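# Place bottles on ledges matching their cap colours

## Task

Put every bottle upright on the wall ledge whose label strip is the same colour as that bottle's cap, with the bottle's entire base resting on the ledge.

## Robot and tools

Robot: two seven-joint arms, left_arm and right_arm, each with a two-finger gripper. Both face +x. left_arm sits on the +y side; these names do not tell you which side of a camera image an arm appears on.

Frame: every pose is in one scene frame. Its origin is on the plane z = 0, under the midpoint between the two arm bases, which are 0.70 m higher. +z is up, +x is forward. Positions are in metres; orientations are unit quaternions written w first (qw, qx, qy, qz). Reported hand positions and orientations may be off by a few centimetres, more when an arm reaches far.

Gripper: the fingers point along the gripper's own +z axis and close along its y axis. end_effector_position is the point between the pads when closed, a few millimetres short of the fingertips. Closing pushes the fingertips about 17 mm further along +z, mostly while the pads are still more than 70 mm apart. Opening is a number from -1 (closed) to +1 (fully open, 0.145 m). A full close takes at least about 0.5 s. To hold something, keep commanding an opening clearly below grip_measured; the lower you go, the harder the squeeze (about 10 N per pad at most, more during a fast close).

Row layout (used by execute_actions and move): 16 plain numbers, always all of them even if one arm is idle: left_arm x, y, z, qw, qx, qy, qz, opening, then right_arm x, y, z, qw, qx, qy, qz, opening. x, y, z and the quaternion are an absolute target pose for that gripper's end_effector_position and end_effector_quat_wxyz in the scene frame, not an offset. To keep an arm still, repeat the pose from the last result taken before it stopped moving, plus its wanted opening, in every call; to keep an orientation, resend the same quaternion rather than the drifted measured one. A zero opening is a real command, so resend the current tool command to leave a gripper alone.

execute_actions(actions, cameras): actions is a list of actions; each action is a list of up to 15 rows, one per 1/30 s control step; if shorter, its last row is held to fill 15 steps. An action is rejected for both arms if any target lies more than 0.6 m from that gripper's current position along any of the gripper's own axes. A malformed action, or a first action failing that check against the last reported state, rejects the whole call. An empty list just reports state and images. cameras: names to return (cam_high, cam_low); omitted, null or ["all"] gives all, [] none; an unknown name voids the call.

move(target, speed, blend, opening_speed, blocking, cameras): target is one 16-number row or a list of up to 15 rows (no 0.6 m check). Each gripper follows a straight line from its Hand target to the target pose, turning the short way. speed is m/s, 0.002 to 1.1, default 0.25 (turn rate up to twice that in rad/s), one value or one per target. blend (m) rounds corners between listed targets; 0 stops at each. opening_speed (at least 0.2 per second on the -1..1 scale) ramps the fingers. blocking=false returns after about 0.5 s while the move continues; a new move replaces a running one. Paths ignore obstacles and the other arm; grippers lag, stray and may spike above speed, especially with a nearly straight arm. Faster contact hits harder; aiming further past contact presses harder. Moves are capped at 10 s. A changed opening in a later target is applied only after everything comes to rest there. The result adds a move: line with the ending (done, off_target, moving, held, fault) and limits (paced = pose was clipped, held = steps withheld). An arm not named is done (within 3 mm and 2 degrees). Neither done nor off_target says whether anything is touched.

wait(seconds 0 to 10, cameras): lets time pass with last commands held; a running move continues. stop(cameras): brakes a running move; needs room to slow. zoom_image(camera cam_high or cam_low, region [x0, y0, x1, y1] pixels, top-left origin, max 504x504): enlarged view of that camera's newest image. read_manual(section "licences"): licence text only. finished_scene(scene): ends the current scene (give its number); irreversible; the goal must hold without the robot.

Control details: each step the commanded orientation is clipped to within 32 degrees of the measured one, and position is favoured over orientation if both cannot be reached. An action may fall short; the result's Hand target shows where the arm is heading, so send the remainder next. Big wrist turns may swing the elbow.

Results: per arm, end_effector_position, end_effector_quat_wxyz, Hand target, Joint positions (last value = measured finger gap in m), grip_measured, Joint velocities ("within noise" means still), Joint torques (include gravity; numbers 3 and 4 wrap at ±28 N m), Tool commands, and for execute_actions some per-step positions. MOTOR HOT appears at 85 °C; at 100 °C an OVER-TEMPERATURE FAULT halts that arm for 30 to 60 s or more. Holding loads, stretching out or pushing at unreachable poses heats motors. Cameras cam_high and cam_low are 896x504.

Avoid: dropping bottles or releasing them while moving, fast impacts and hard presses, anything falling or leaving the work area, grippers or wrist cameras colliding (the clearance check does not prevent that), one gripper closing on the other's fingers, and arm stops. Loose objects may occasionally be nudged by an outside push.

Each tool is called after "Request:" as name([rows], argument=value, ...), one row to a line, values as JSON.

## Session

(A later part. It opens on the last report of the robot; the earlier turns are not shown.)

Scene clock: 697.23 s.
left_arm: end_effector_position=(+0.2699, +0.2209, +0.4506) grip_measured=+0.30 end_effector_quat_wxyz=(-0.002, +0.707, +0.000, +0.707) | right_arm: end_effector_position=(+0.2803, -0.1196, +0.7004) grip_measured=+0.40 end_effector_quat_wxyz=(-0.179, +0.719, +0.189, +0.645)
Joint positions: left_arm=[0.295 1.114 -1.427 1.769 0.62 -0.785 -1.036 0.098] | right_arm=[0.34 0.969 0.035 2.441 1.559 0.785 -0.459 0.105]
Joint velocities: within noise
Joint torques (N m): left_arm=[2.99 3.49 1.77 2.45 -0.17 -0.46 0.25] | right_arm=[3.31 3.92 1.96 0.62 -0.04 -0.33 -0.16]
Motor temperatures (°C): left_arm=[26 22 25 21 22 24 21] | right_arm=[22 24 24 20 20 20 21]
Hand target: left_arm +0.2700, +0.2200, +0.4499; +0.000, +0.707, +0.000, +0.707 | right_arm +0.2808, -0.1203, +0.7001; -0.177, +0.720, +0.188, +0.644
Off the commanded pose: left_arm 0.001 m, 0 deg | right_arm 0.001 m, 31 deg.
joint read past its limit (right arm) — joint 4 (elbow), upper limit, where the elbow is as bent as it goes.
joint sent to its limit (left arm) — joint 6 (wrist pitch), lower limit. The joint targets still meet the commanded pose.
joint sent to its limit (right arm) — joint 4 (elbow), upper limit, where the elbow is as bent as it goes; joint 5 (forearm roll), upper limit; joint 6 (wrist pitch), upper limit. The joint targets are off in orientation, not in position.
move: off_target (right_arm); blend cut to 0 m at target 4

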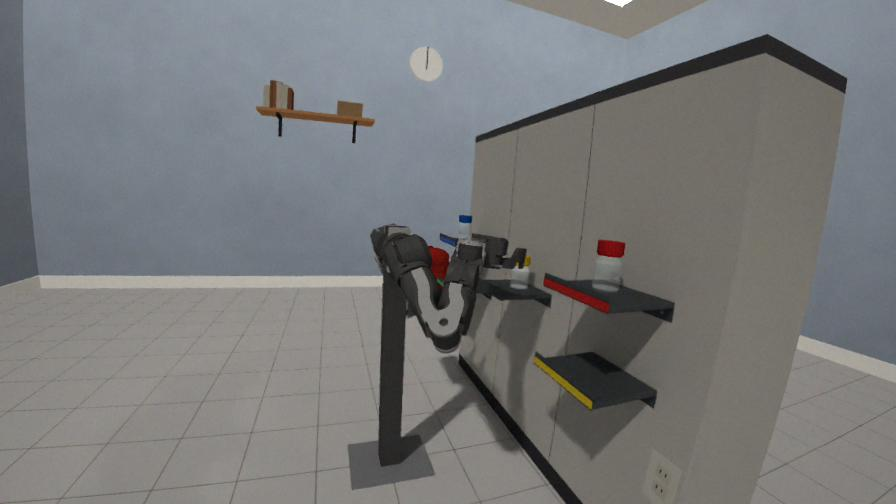

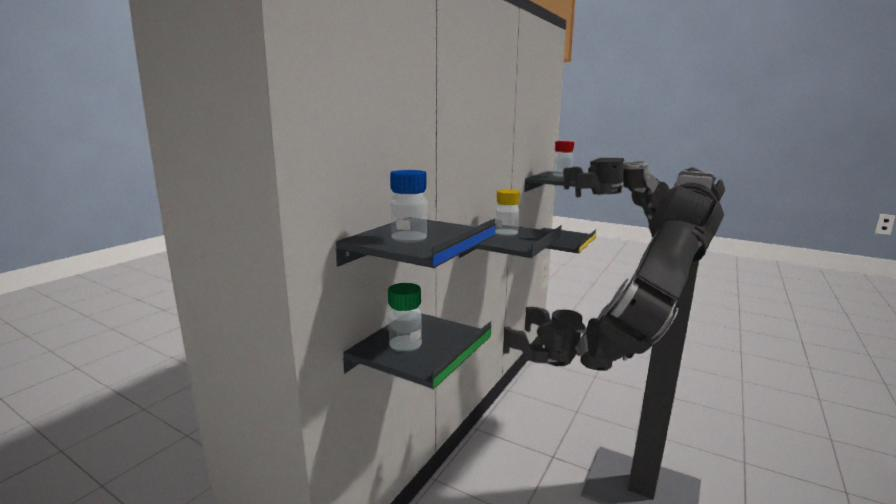

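Request:
move([
  [0.27,0.22,0.45,0,0.7071,0,0.7071,0.3, 0.28,-0.17,0.56,0,0.7071,0,0.7071,0.4],
  [0.27,0.22,0.45,0,0.7071,0,0.7071,0.3, 0.28,-0.06,0.648,-0.074,0.703,0.074,0.703,0.4],
], speed=0.18)

Scene clock: 710.47 s.
left_arm: end_effector_position=(+0.2699, +0.2209, +0.4506) grip_measured=+0.30 end_effector_quat_wxyz=(-0.002, +0.707, +0.000, +0.707) | right_arm: end_effector_position=(+0.2809, -0.0594, +0.6483) grip_measured=+0.40 end_effector_quat_wxyz=(-0.064, +0.680, +0.057, +0.728)
Joint positions: left_arm=[0.295 1.114 -1.427 1.769 0.62 -0.785 -1.036 0.098] | right_arm=[0.107 0.23 -0.621 2.441 0.301 0.736 -0.664 0.105]
Joint velocities: within noise
Joint torques (N m): left_arm=[2.97 3.47 1.76 2.44 -0.17 -0.46 0.24] | right_arm=[2.33 -0.7 0.06 3.08 -0.24 -0.24 -0.14]
Motor temperatures (°C): left_arm=[25 23 25 21 22 24 21] | right_arm=[22 24 23 20 20 20 21]
Hand target: left_arm +0.2700, +0.2200, +0.4499; +0.000, +0.707, +0.000, +0.707 | right_arm +0.2808, -0.0596, +0.6476; -0.061, +0.681, +0.057, +0.727
Off the commanded pose: left_arm 0.001 m, 0 deg | right_arm 0.001 m, 5 deg.
joint read past its limit (right arm) — joint 4 (elbow), upper limit, where the elbow is as bent as it goes.
joint sent to its limit (left arm) — joint 6 (wrist pitch), lower limit. The joint targets still meet the commanded pose.
joint sent to its limit (right arm) — joint 4 (elbow), upper limit, where the elbow is as bent as it goes. The joint targets are off in orientation, not in position.
move: off_target (right_arm)

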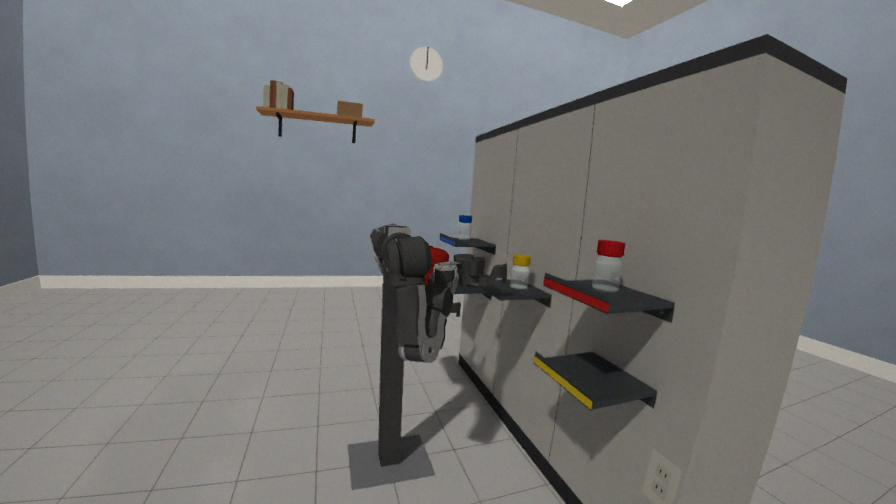

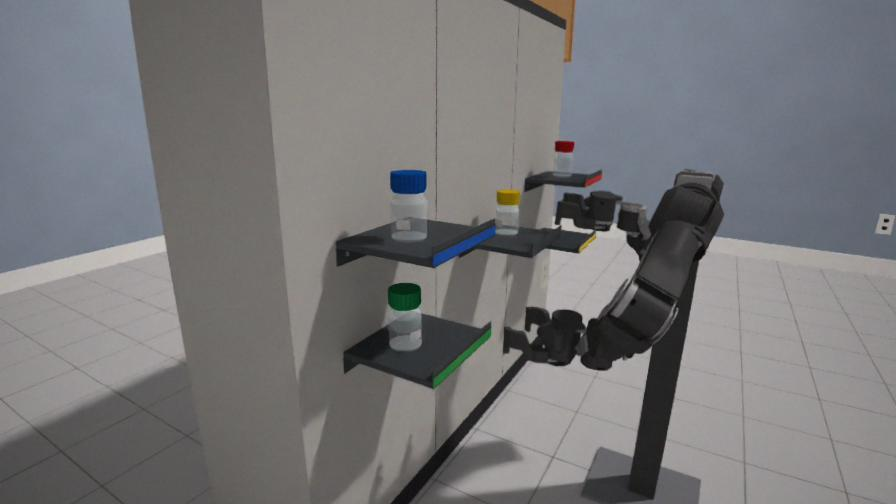

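Request:
move([
  [0.27,0.22,0.45,0,0.7071,0,0.7071,0.3, 0.29,-0.034,0.645,-0.074,0.703,0.074,0.703,0.4],
  [0.27,0.22,0.45,0,0.7071,0,0.7071,0.3, 0.394,-0.01,0.644,-0.074,0.703,0.074,0.703,0.4],
  [0.27,0.22,0.45,0,0.7071,0,0.7071,0.3, 0.394,-0.01,0.644,-0.074,0.703,0.074,0.703,-0.6],
], speed=0.13, opening_speed=0.8)

Request:
zoom_image(camera="cam_low", region=[460, 110, 640, 270])

Scene clock: 726.10 s.
left_arm: end_effector_position=(+0.2699, +0.2209, +0.4506) grip_measured=+0.30 end_effector_quat_wxyz=(-0.002, +0.707, +0.000, +0.707) | right_arm: end_effector_position=(+0.3944, -0.0111, +0.6433) grip_measured=-0.24 end_effector_quat_wxyz=(-0.071, +0.704, +0.073, +0.703)
Joint positions: left_arm=[0.295 1.114 -1.427 1.769 0.62 -0.785 -1.036 0.098] | right_arm=[0.609 0.124 -0.678 1.841 0.569 0.628 -0.692 0.058]
Joint velocities: within noise
Joint torques (N m): left_arm=[2.99 3.49 1.77 2.45 -0.17 -0.45 0.24] | right_arm=[5.68 -1.28 1.69 3.38 -0.15 -0.42 0.16]
Motor temperatures (°C): left_arm=[24 23 25 21 22 24 21] | right_arm=[22 23 23 20 20 20 21]
Hand target: left_arm +0.2700, +0.2200, +0.4499; +0.000, +0.707, +0.000, +0.707 | right_arm +0.3940, -0.0099, +0.6440; -0.074, +0.703, +0.074, +0.703
Off the commanded pose: left_arm 0.001 m, 0 deg | right_arm 0.001 m, 0 deg.
joint sent to its limit (left arm) — joint 6 (wrist pitch), lower limit. The joint targets still meet the commanded pose.
move: done

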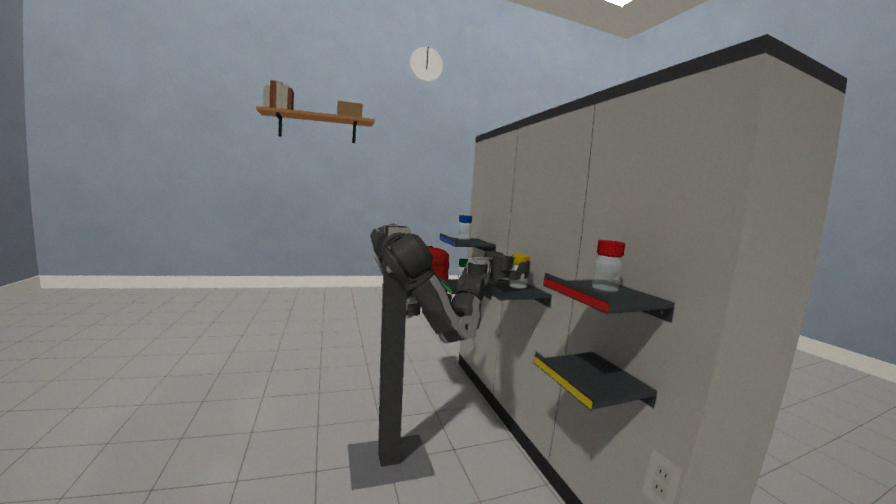

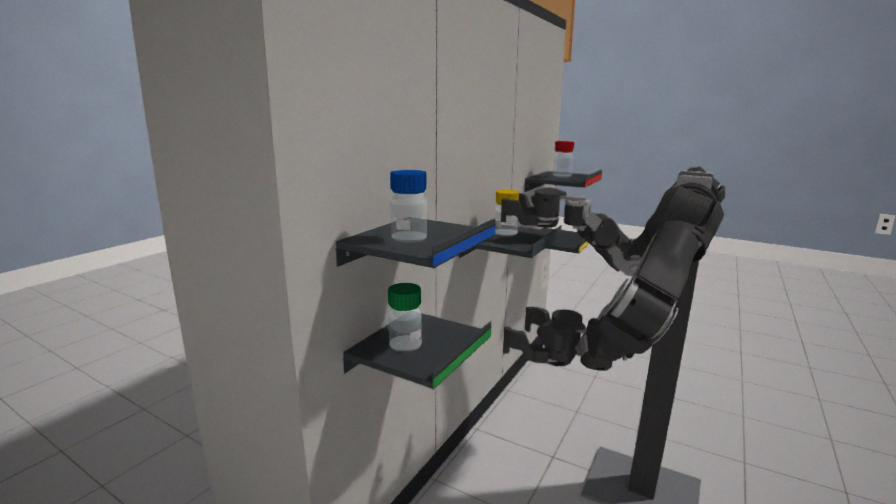

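Scaled by 2.800 from the camera's 896x504 image, which has a finer 1280x720 frame.

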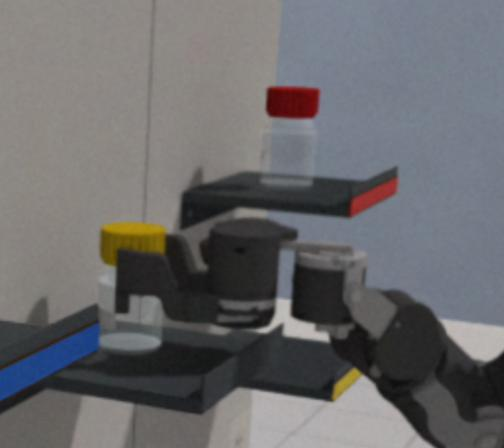

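Request:
move([
  [0.27,0.22,0.45,0,0.7071,0,0.7071,0.3, 0.394,-0.01,0.694,-0.074,0.703,0.074,0.703,-0.6],
  [0.27,0.22,0.45,0,0.7071,0,0.7071,0.3, 0.30,-0.06,0.68,0,0.7071,0,0.7071,-0.6],
  [0.27,0.22,0.45,0,0.7071,0,0.7071,0.3, 0.28,-0.25,0.61,0,0.7071,0,0.7071,-0.6],
  [0.27,0.22,0.45,0,0.7071,0,0.7071,0.3, 0.28,-0.372,0.592,0.074,0.703,-0.074,0.703,-0.6],
  [0.27,0.22,0.45,0,0.7071,0,0.7071,0.3, 0.39,-0.395,0.592,0.074,0.703,-0.074,0.703,-0.6],
  [0.27,0.22,0.45,0,0.7071,0,0.7071,0.3, 0.39,-0.395,0.56,0.074,0.703,-0.074,0.703,-0.6],
], speed=[0.18,0.18,0.18,0.18,0.12,0.06], blend=[0.005,0.03,0.03,0.02,0,0])

Request:
zoom_image(camera="cam_high", region=[480, 240, 700, 420])

Scene clock: 743.73 s.
left_arm: end_effector_position=(+0.2699, +0.2209, +0.4506) grip_measured=+0.30 end_effector_quat_wxyz=(-0.002, +0.707, +0.000, +0.707) | right_arm: end_effector_position=(+0.3893, -0.3956, +0.5562) grip_measured=-0.24 end_effector_quat_wxyz=(+0.075, +0.709, -0.077, +0.697)
Joint positions: left_arm=[0.295 1.114 -1.427 1.769 0.62 -0.785 -1.036 0.098] | right_arm=[0.689 1.314 -1.132 1.363 1.454 -0.436 -0.242 0.058]
Joint velocities: within noise
Joint torques (N m): left_arm=[2.99 3.49 1.76 2.45 -0.17 -0.45 0.24] | right_arm=[4.65 6.21 4.6 0.76 -0.14 -0.85 0.18]
Motor temperatures (°C): left_arm=[24 23 24 21 22 24 21] | right_arm=[23 24 23 20 20 21 21]
Hand target: left_arm +0.2700, +0.2200, +0.4499; +0.000, +0.707, +0.000, +0.707 | right_arm +0.3900, -0.3949, +0.5600; +0.074, +0.703, -0.074, +0.703
Off the commanded pose: left_arm 0.001 m, 0 deg | right_arm 0.004 m, 1 deg.
joint sent to its limit (left arm) — joint 6 (wrist pitch), lower limit. The joint targets still meet the commanded pose.
move: off_target (right_arm)

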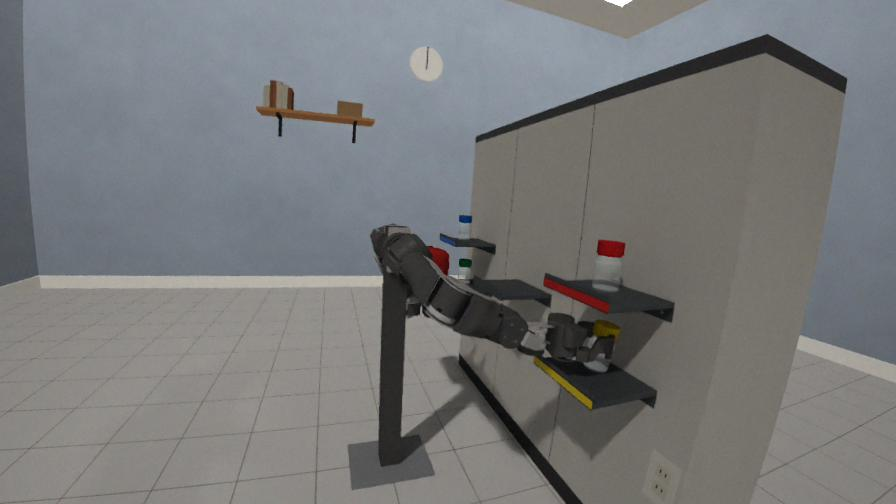

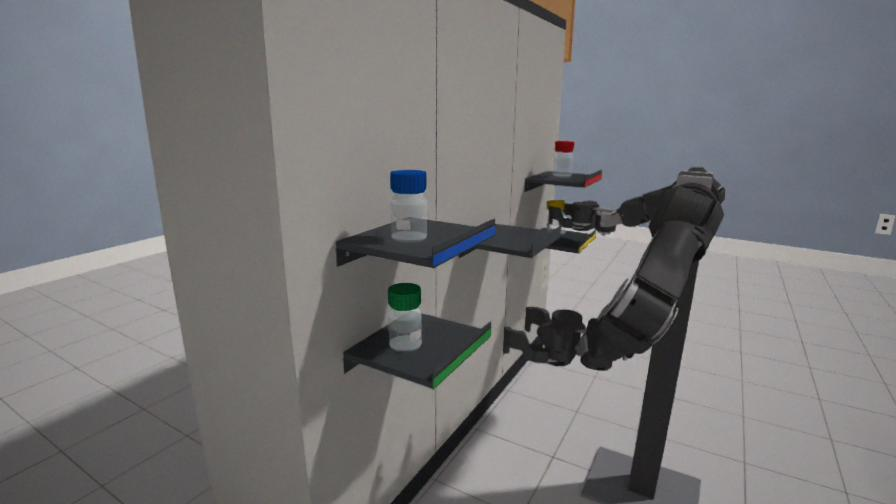

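Scaled by 2.291 from the camera's 896x504 image, which has a finer 1280x720 frame.

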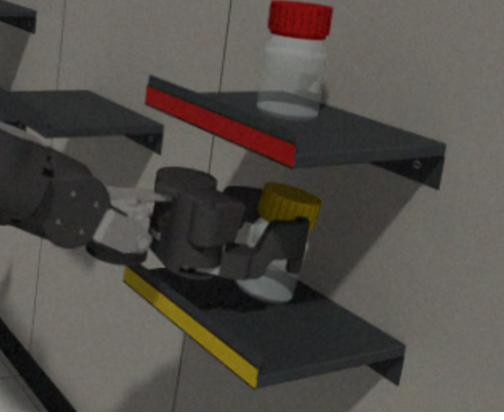

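Request:
move([
  [0.27,0.22,0.45,0,0.7071,0,0.7071,0.3, 0.39,-0.395,0.546,0.074,0.703,-0.074,0.703,-0.6],
], speed=0.04)

Request:
zoom_image(camera="cam_high", region=[530, 290, 660, 400])

Scene clock: 757.87 s.
left_arm: end_effector_position=(+0.2699, +0.2209, +0.4506) grip_measured=+0.30 end_effector_quat_wxyz=(-0.002, +0.707, +0.000, +0.707) | right_arm: end_effector_position=(+0.3899, -0.3965, +0.5473) grip_measured=-0.24 end_effector_quat_wxyz=(+0.076, +0.703, -0.076, +0.703)
Joint positions: left_arm=[0.295 1.114 -1.427 1.769 0.62 -0.785 -1.036 0.098] | right_arm=[0.666 1.281 -1.132 1.32 1.442 -0.481 -0.231 0.058]
Joint velocities: within noise
Joint torques (N m): left_arm=[2.99 3.49 1.76 2.45 -0.17 -0.45 0.24] | right_arm=[3.97 5.37 3.62 0.58 -0.06 -0.56 0.16]
Motor temperatures (°C): left_arm=[24 23 24 21 22 24 21] | right_arm=[23 24 24 20 20 21 21]
Hand target: left_arm +0.2700, +0.2200, +0.4499; +0.000, +0.707, +0.000, +0.707 | right_arm +0.3900, -0.3949, +0.5459; +0.074, +0.703, -0.074, +0.703
Off the commanded pose: left_arm 0.001 m, 0 deg | right_arm 0.002 m, 0 deg.
joint sent to its limit (left arm) — joint 6 (wrist pitch), lower limit. The joint targets still meet the commanded pose.
move: done

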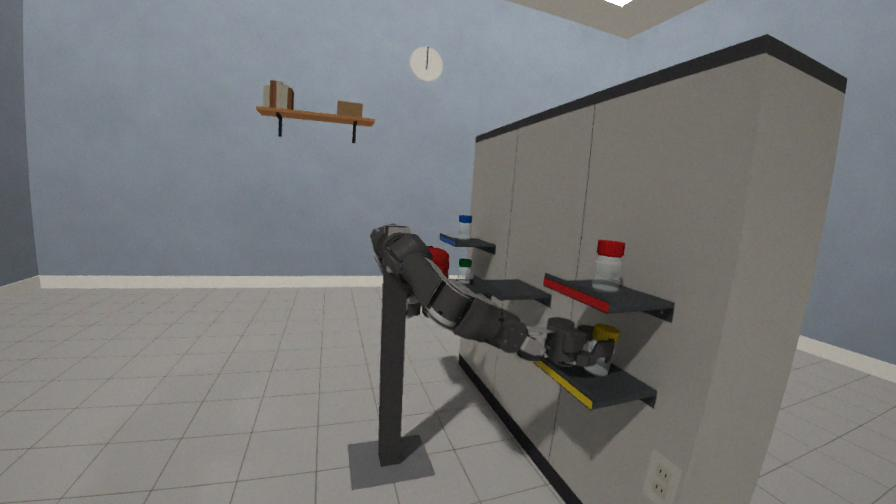

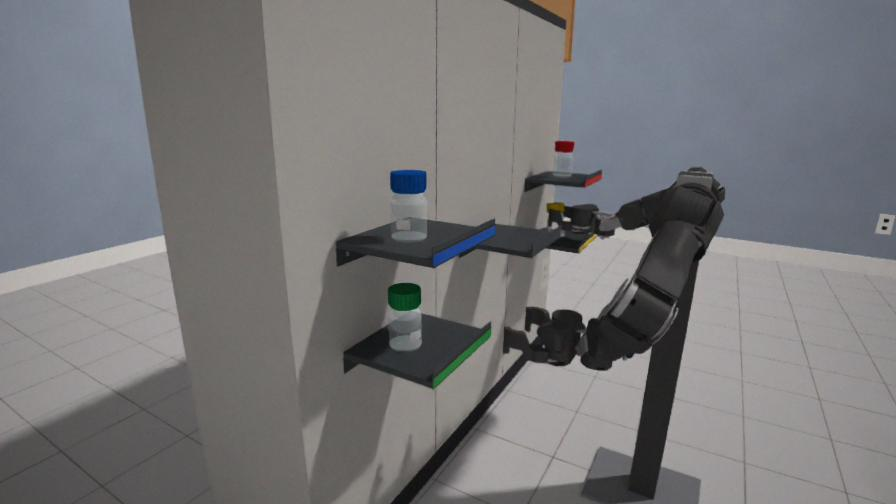

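Scaled by 3.877 from the camera's 896x504 image, which has a finer 1280x720 frame.

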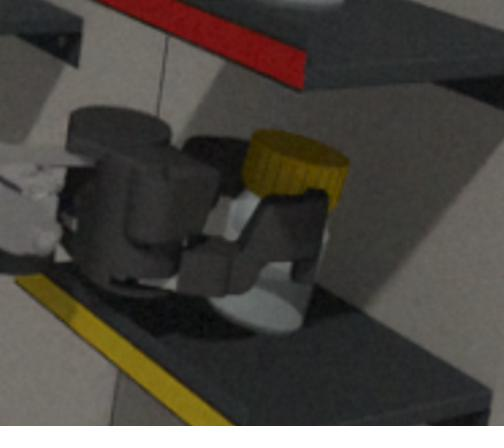

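Request:
move([
  [0.27,0.22,0.45,0,0.7071,0,0.7071,0.3, 0.39,-0.395,0.534,0.074,0.703,-0.074,0.703,-0.45],
], speed=0.03)

Request:
zoom_image(camera="cam_high", region=[530, 290, 660, 400])

Scene clock: 768.27 s.
left_arm: end_effector_position=(+0.2699, +0.2209, +0.4506) grip_measured=+0.30 end_effector_quat_wxyz=(-0.002, +0.707, +0.000, +0.707) | right_arm: end_effector_position=(+0.3909, -0.3976, +0.5454) grip_measured=-0.24 end_effector_quat_wxyz=(+0.077, +0.689, -0.076, +0.717)
Joint positions: left_arm=[0.295 1.114 -1.427 1.769 0.62 -0.785 -1.036 0.098] | right_arm=[0.653 1.254 -1.132 1.282 1.43 -0.538 -0.221 0.058]
Joint velocities: within noise
Joint torques (N m): left_arm=[2.99 3.47 1.77 2.45 -0.17 -0.46 0.24] | right_arm=[2.91 4.44 1.76 0.51 0.15 0.23 0.16]
Motor temperatures (°C): left_arm=[24 23 24 21 22 24 21] | right_arm=[22 24 24 20 20 21 21]
Hand target: left_arm +0.2700, +0.2200, +0.4499; +0.000, +0.707, +0.000, +0.707 | right_arm +0.3897, -0.3949, +0.5340; +0.074, +0.703, -0.074, +0.703
Off the commanded pose: left_arm 0.001 m, 0 deg | right_arm 0.012 m, 2 deg.
joint sent to its limit (left arm) — joint 6 (wrist pitch), lower limit. The joint targets still meet the commanded pose.
move: off_target (right_arm)

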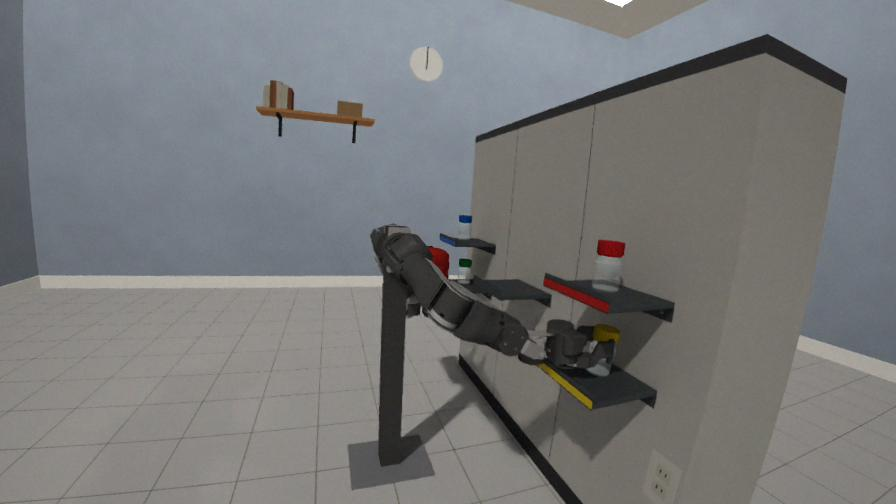

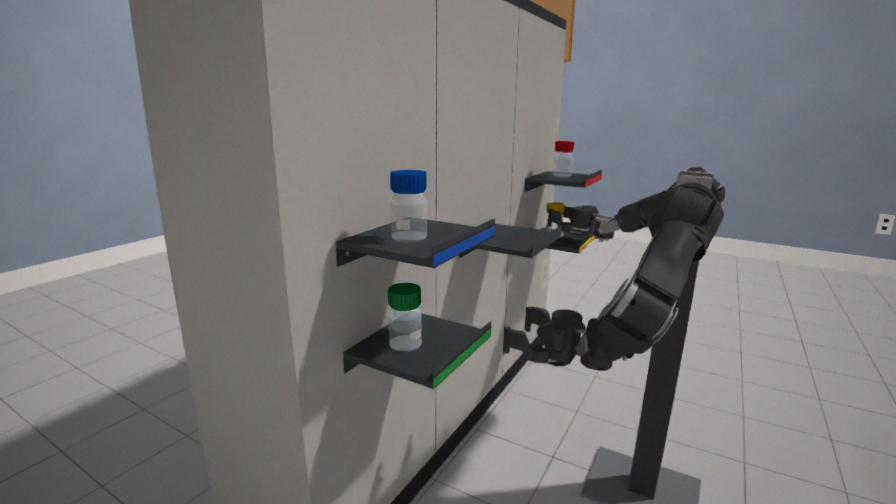

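Scaled by 3.877 from the camera's 896x504 image, which has a finer 1280x720 frame.

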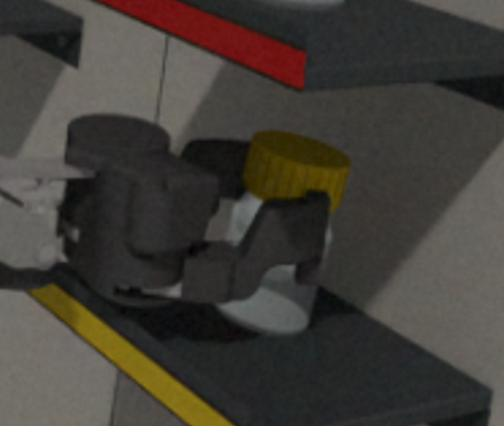

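Request:
move([
  [0.27,0.22,0.45,0,0.7071,0,0.7071,0.3, 0.39,-0.395,0.538,0.074,0.703,-0.074,0.703,-0.45],
  [0.27,0.22,0.45,0,0.7071,0,0.7071,0.3, 0.39,-0.395,0.538,0.074,0.703,-0.074,0.703,-0.3],
], speed=0.03, opening_speed=0.3)

Request:
zoom_image(camera="cam_high", region=[530, 290, 660, 400])

Scene clock: 779.33 s.
left_arm: end_effector_position=(+0.2699, +0.2209, +0.4506) grip_measured=+0.30 end_effector_quat_wxyz=(-0.002, +0.707, +0.000, +0.707) | right_arm: end_effector_position=(+0.3904, -0.3967, +0.5453) grip_measured=-0.24 end_effector_quat_wxyz=(+0.076, +0.692, -0.074, +0.714)
Joint positions: left_arm=[0.295 1.114 -1.427 1.769 0.62 -0.785 -1.036 0.098] | right_arm=[0.653 1.26 -1.132 1.291 1.43 -0.528 -0.221 0.058]
Joint velocities: within noise
Joint torques (N m): left_arm=[2.99 3.47 1.77 2.45 -0.17 -0.45 0.24] | right_arm=[3.73 5.47 2.63 1.17 0.18 0.27 0.03]
Motor temperatures (°C): left_arm=[24 23 24 21 22 24 21] | right_arm=[22 24 23 19 20 21 21]
Hand target: left_arm +0.2700, +0.2200, +0.4499; +0.000, +0.707, +0.000, +0.707 | right_arm +0.3899, -0.3949, +0.5381; +0.074, +0.703, -0.074, +0.703
Off the commanded pose: left_arm 0.001 m, 0 deg | right_arm 0.008 m, 2 deg.
joint sent to its limit (left arm) — joint 6 (wrist pitch), lower limit. The joint targets still meet the commanded pose.
move: off_target (right_arm); target 2's new opening was sent with right_arm's hand 0.008 m and 2 deg from that target

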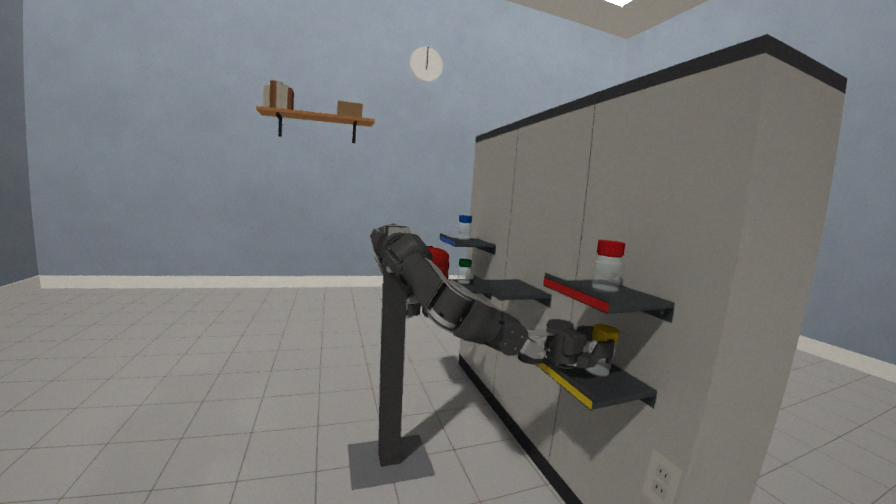

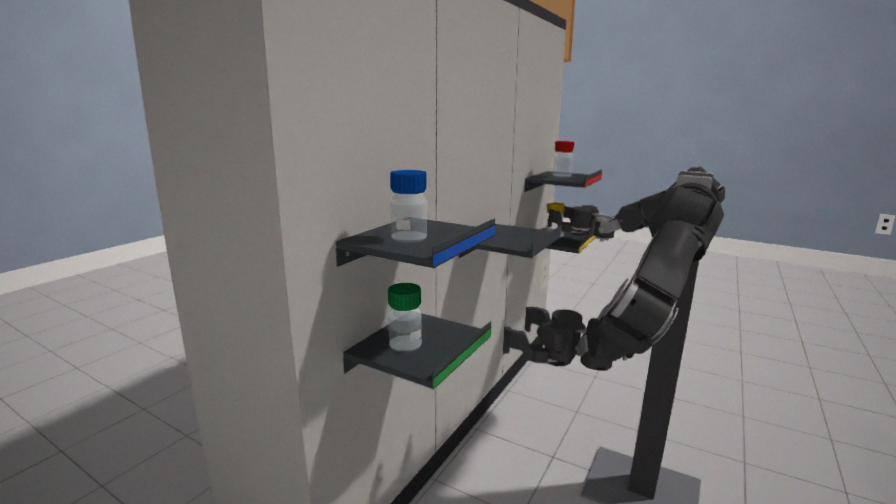

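Scaled by 3.877 from the camera's 896x504 image, which has a finer 1280x720 frame.

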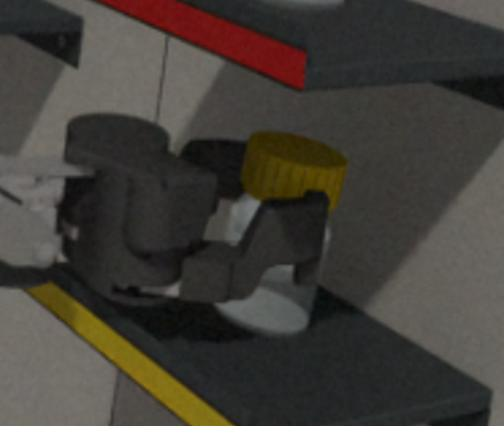

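Request:
move([
  [0.27,0.22,0.45,0,0.7071,0,0.7071,0.3, 0.39,-0.395,0.543,0.074,0.703,-0.074,0.703,-0.3],
  [0.27,0.22,0.45,0,0.7071,0,0.7071,0.3, 0.39,-0.395,0.543,0.074,0.703,-0.074,0.703,-0.15],
  [0.27,0.22,0.45,0,0.7071,0,0.7071,0.3, 0.39,-0.395,0.547,0.074,0.703,-0.074,0.703,0.2],
], speed=0.03, opening_speed=0.3)

Request:
zoom_image(camera="cam_high", region=[530, 290, 660, 400])

Scene clock: 793.03 s.
left_arm: end_effector_position=(+0.2699, +0.2209, +0.4506) grip_measured=+0.30 end_effector_quat_wxyz=(-0.002, +0.707, +0.000, +0.707) | right_arm: end_effector_position=(+0.3900, -0.3937, +0.5457) grip_measured=+0.20 end_effector_quat_wxyz=(+0.072, +0.703, -0.072, +0.703)
Joint positions: left_arm=[0.295 1.114 -1.427 1.769 0.62 -0.785 -1.036 0.098] | right_arm=[0.661 1.278 -1.132 1.321 1.438 -0.485 -0.224 0.09]
Joint velocities: within noise
Joint torques (N m): left_arm=[2.97 3.49 1.76 2.44 -0.17 -0.46 0.24] | right_arm=[4.89 6.76 4.22 0.9 0.06 -0.33 -0.1]
Motor temperatures (°C): left_arm=[23 23 24 21 22 24 21] | right_arm=[22 24 23 19 20 20 21]
Hand target: left_arm +0.2700, +0.2200, +0.4499; +0.000, +0.707, +0.000, +0.707 | right_arm +0.3900, -0.3950, +0.5470; +0.074, +0.703, -0.074, +0.703
Off the commanded pose: left_arm 0.001 m, 0 deg | right_arm 0.002 m, 0 deg.
joint sent to its limit (left arm) — joint 6 (wrist pitch), lower limit. The joint targets still meet the commanded pose.
move: done

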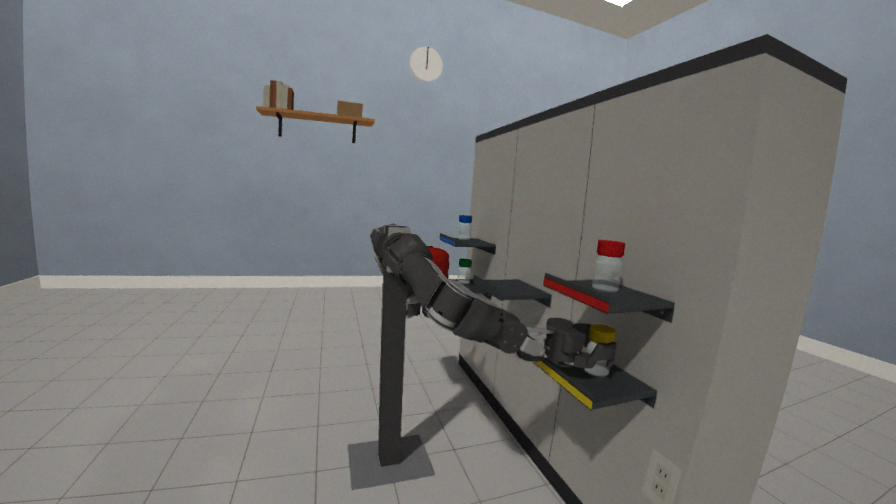

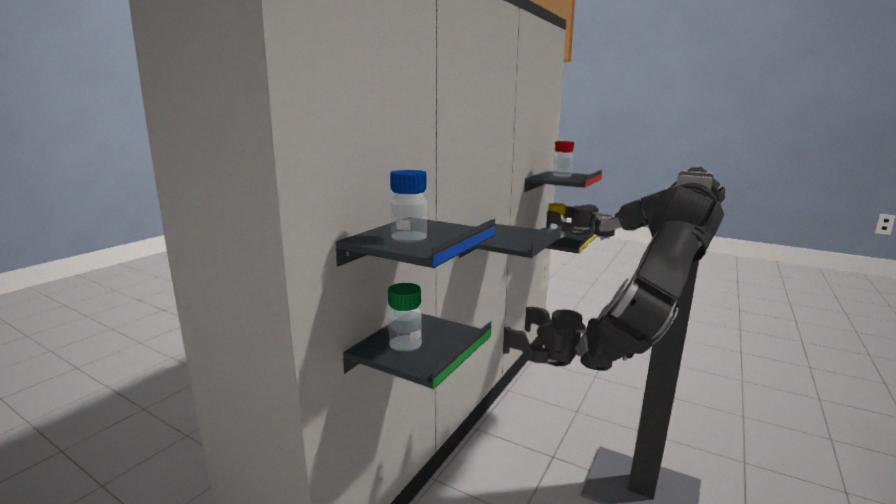

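Scaled by 3.877 from the camera's 896x504 image, which has a finer 1280x720 frame.

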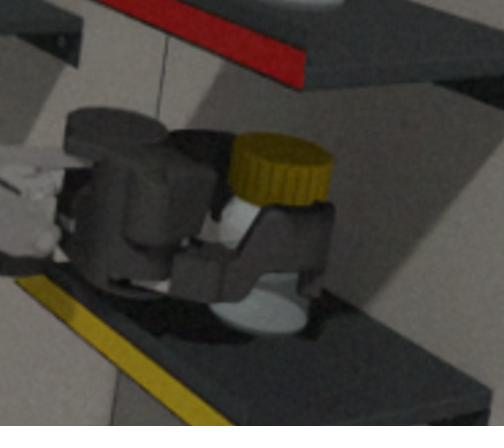

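Request:
move([
  [0.27,0.22,0.45,0,0.7071,0,0.7071,0.3, 0.28,-0.372,0.552,0.074,0.703,-0.074,0.703,0.2],
  [0.27,0.22,0.45,0,0.7071,0,0.7071,0.3, 0.26,-0.25,0.48,0,0.7071,0,0.7071,0.2],
], speed=0.12)

Request:
zoom_image(camera="cam_high", region=[420, 190, 690, 420])

Request:
zoom_image(camera="cam_low", region=[330, 130, 630, 400])

Scene clock: 806.20 s.
left_arm: end_effector_position=(+0.2699, +0.2209, +0.4506) grip_measured=+0.30 end_effector_quat_wxyz=(-0.002, +0.707, +0.000, +0.707) | right_arm: end_effector_position=(+0.2601, -0.2506, +0.4806) grip_measured=+0.20 end_effector_quat_wxyz=(+0.000, +0.706, -0.004, +0.708)
Joint positions: left_arm=[0.295 1.114 -1.427 1.769 0.62 -0.785 -1.036 0.098] | right_arm=[-0.104 1.27 -0.955 1.888 0.713 -0.783 -0.838 0.09]
Joint velocities: within noise
Joint torques (N m): left_arm=[2.97 3.49 1.77 2.45 -0.17 -0.45 0.24] | right_arm=[1.91 5.92 1.89 2.03 -0.3 -0.16 0.16]
Motor temperatures (°C): left_arm=[23 23 24 21 22 24 21] | right_arm=[22 25 24 19 20 20 21]
Hand target: left_arm +0.2700, +0.2200, +0.4499; +0.000, +0.707, +0.000, +0.707 | right_arm +0.2600, -0.2501, +0.4800; +0.000, +0.707, +0.000, +0.707
Off the commanded pose: left_arm 0.001 m, 0 deg | right_arm 0.001 m, 1 deg.
joint sent to its limit (left arm) — joint 6 (wrist pitch), lower limit. The joint targets still meet the commanded pose.
move: done

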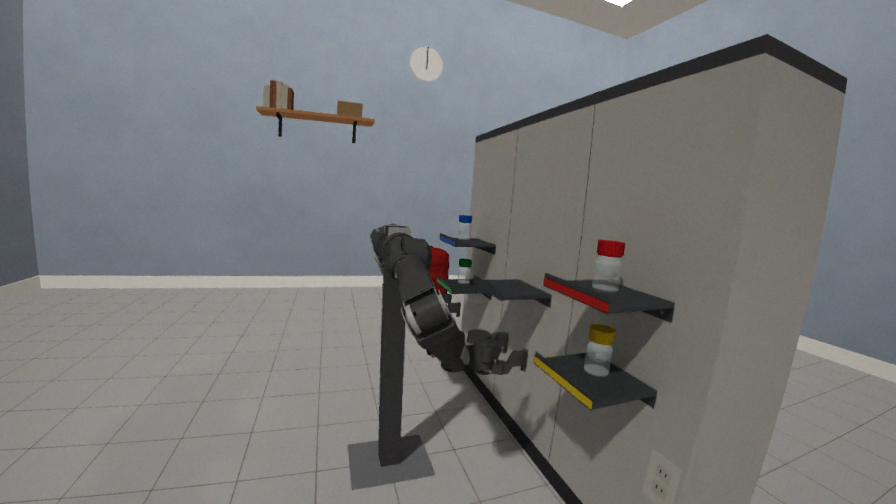

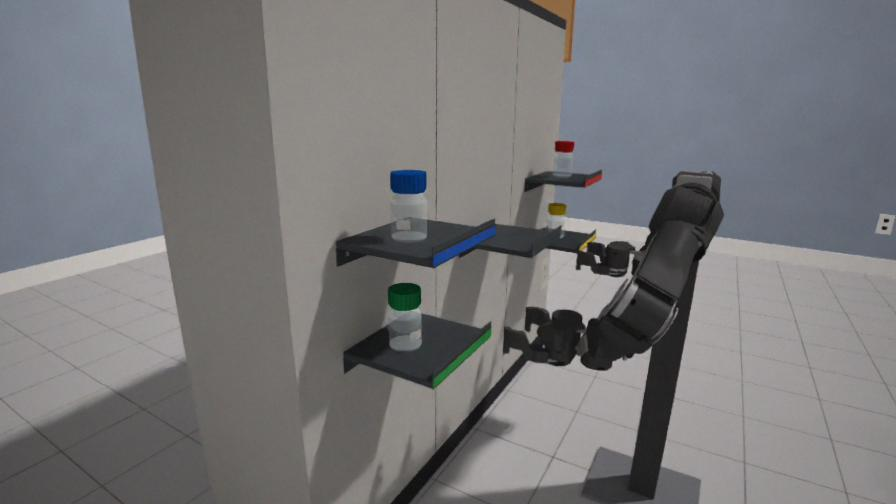

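Scaled by 1.867 from the camera's 896x504 image, which has a finer 1280x720 frame.

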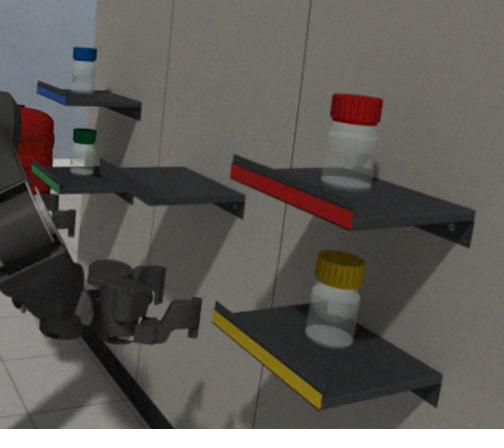

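Scaled by 1.680 from the camera's 896x504 image, which has a finer 1280x720 frame.

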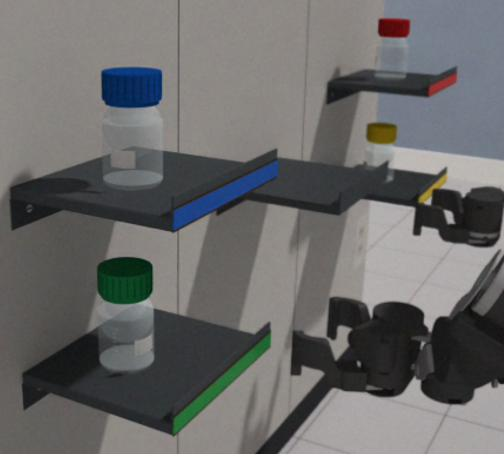

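Request:
finished_scene(scene=1)

The scene is finished: the task was done.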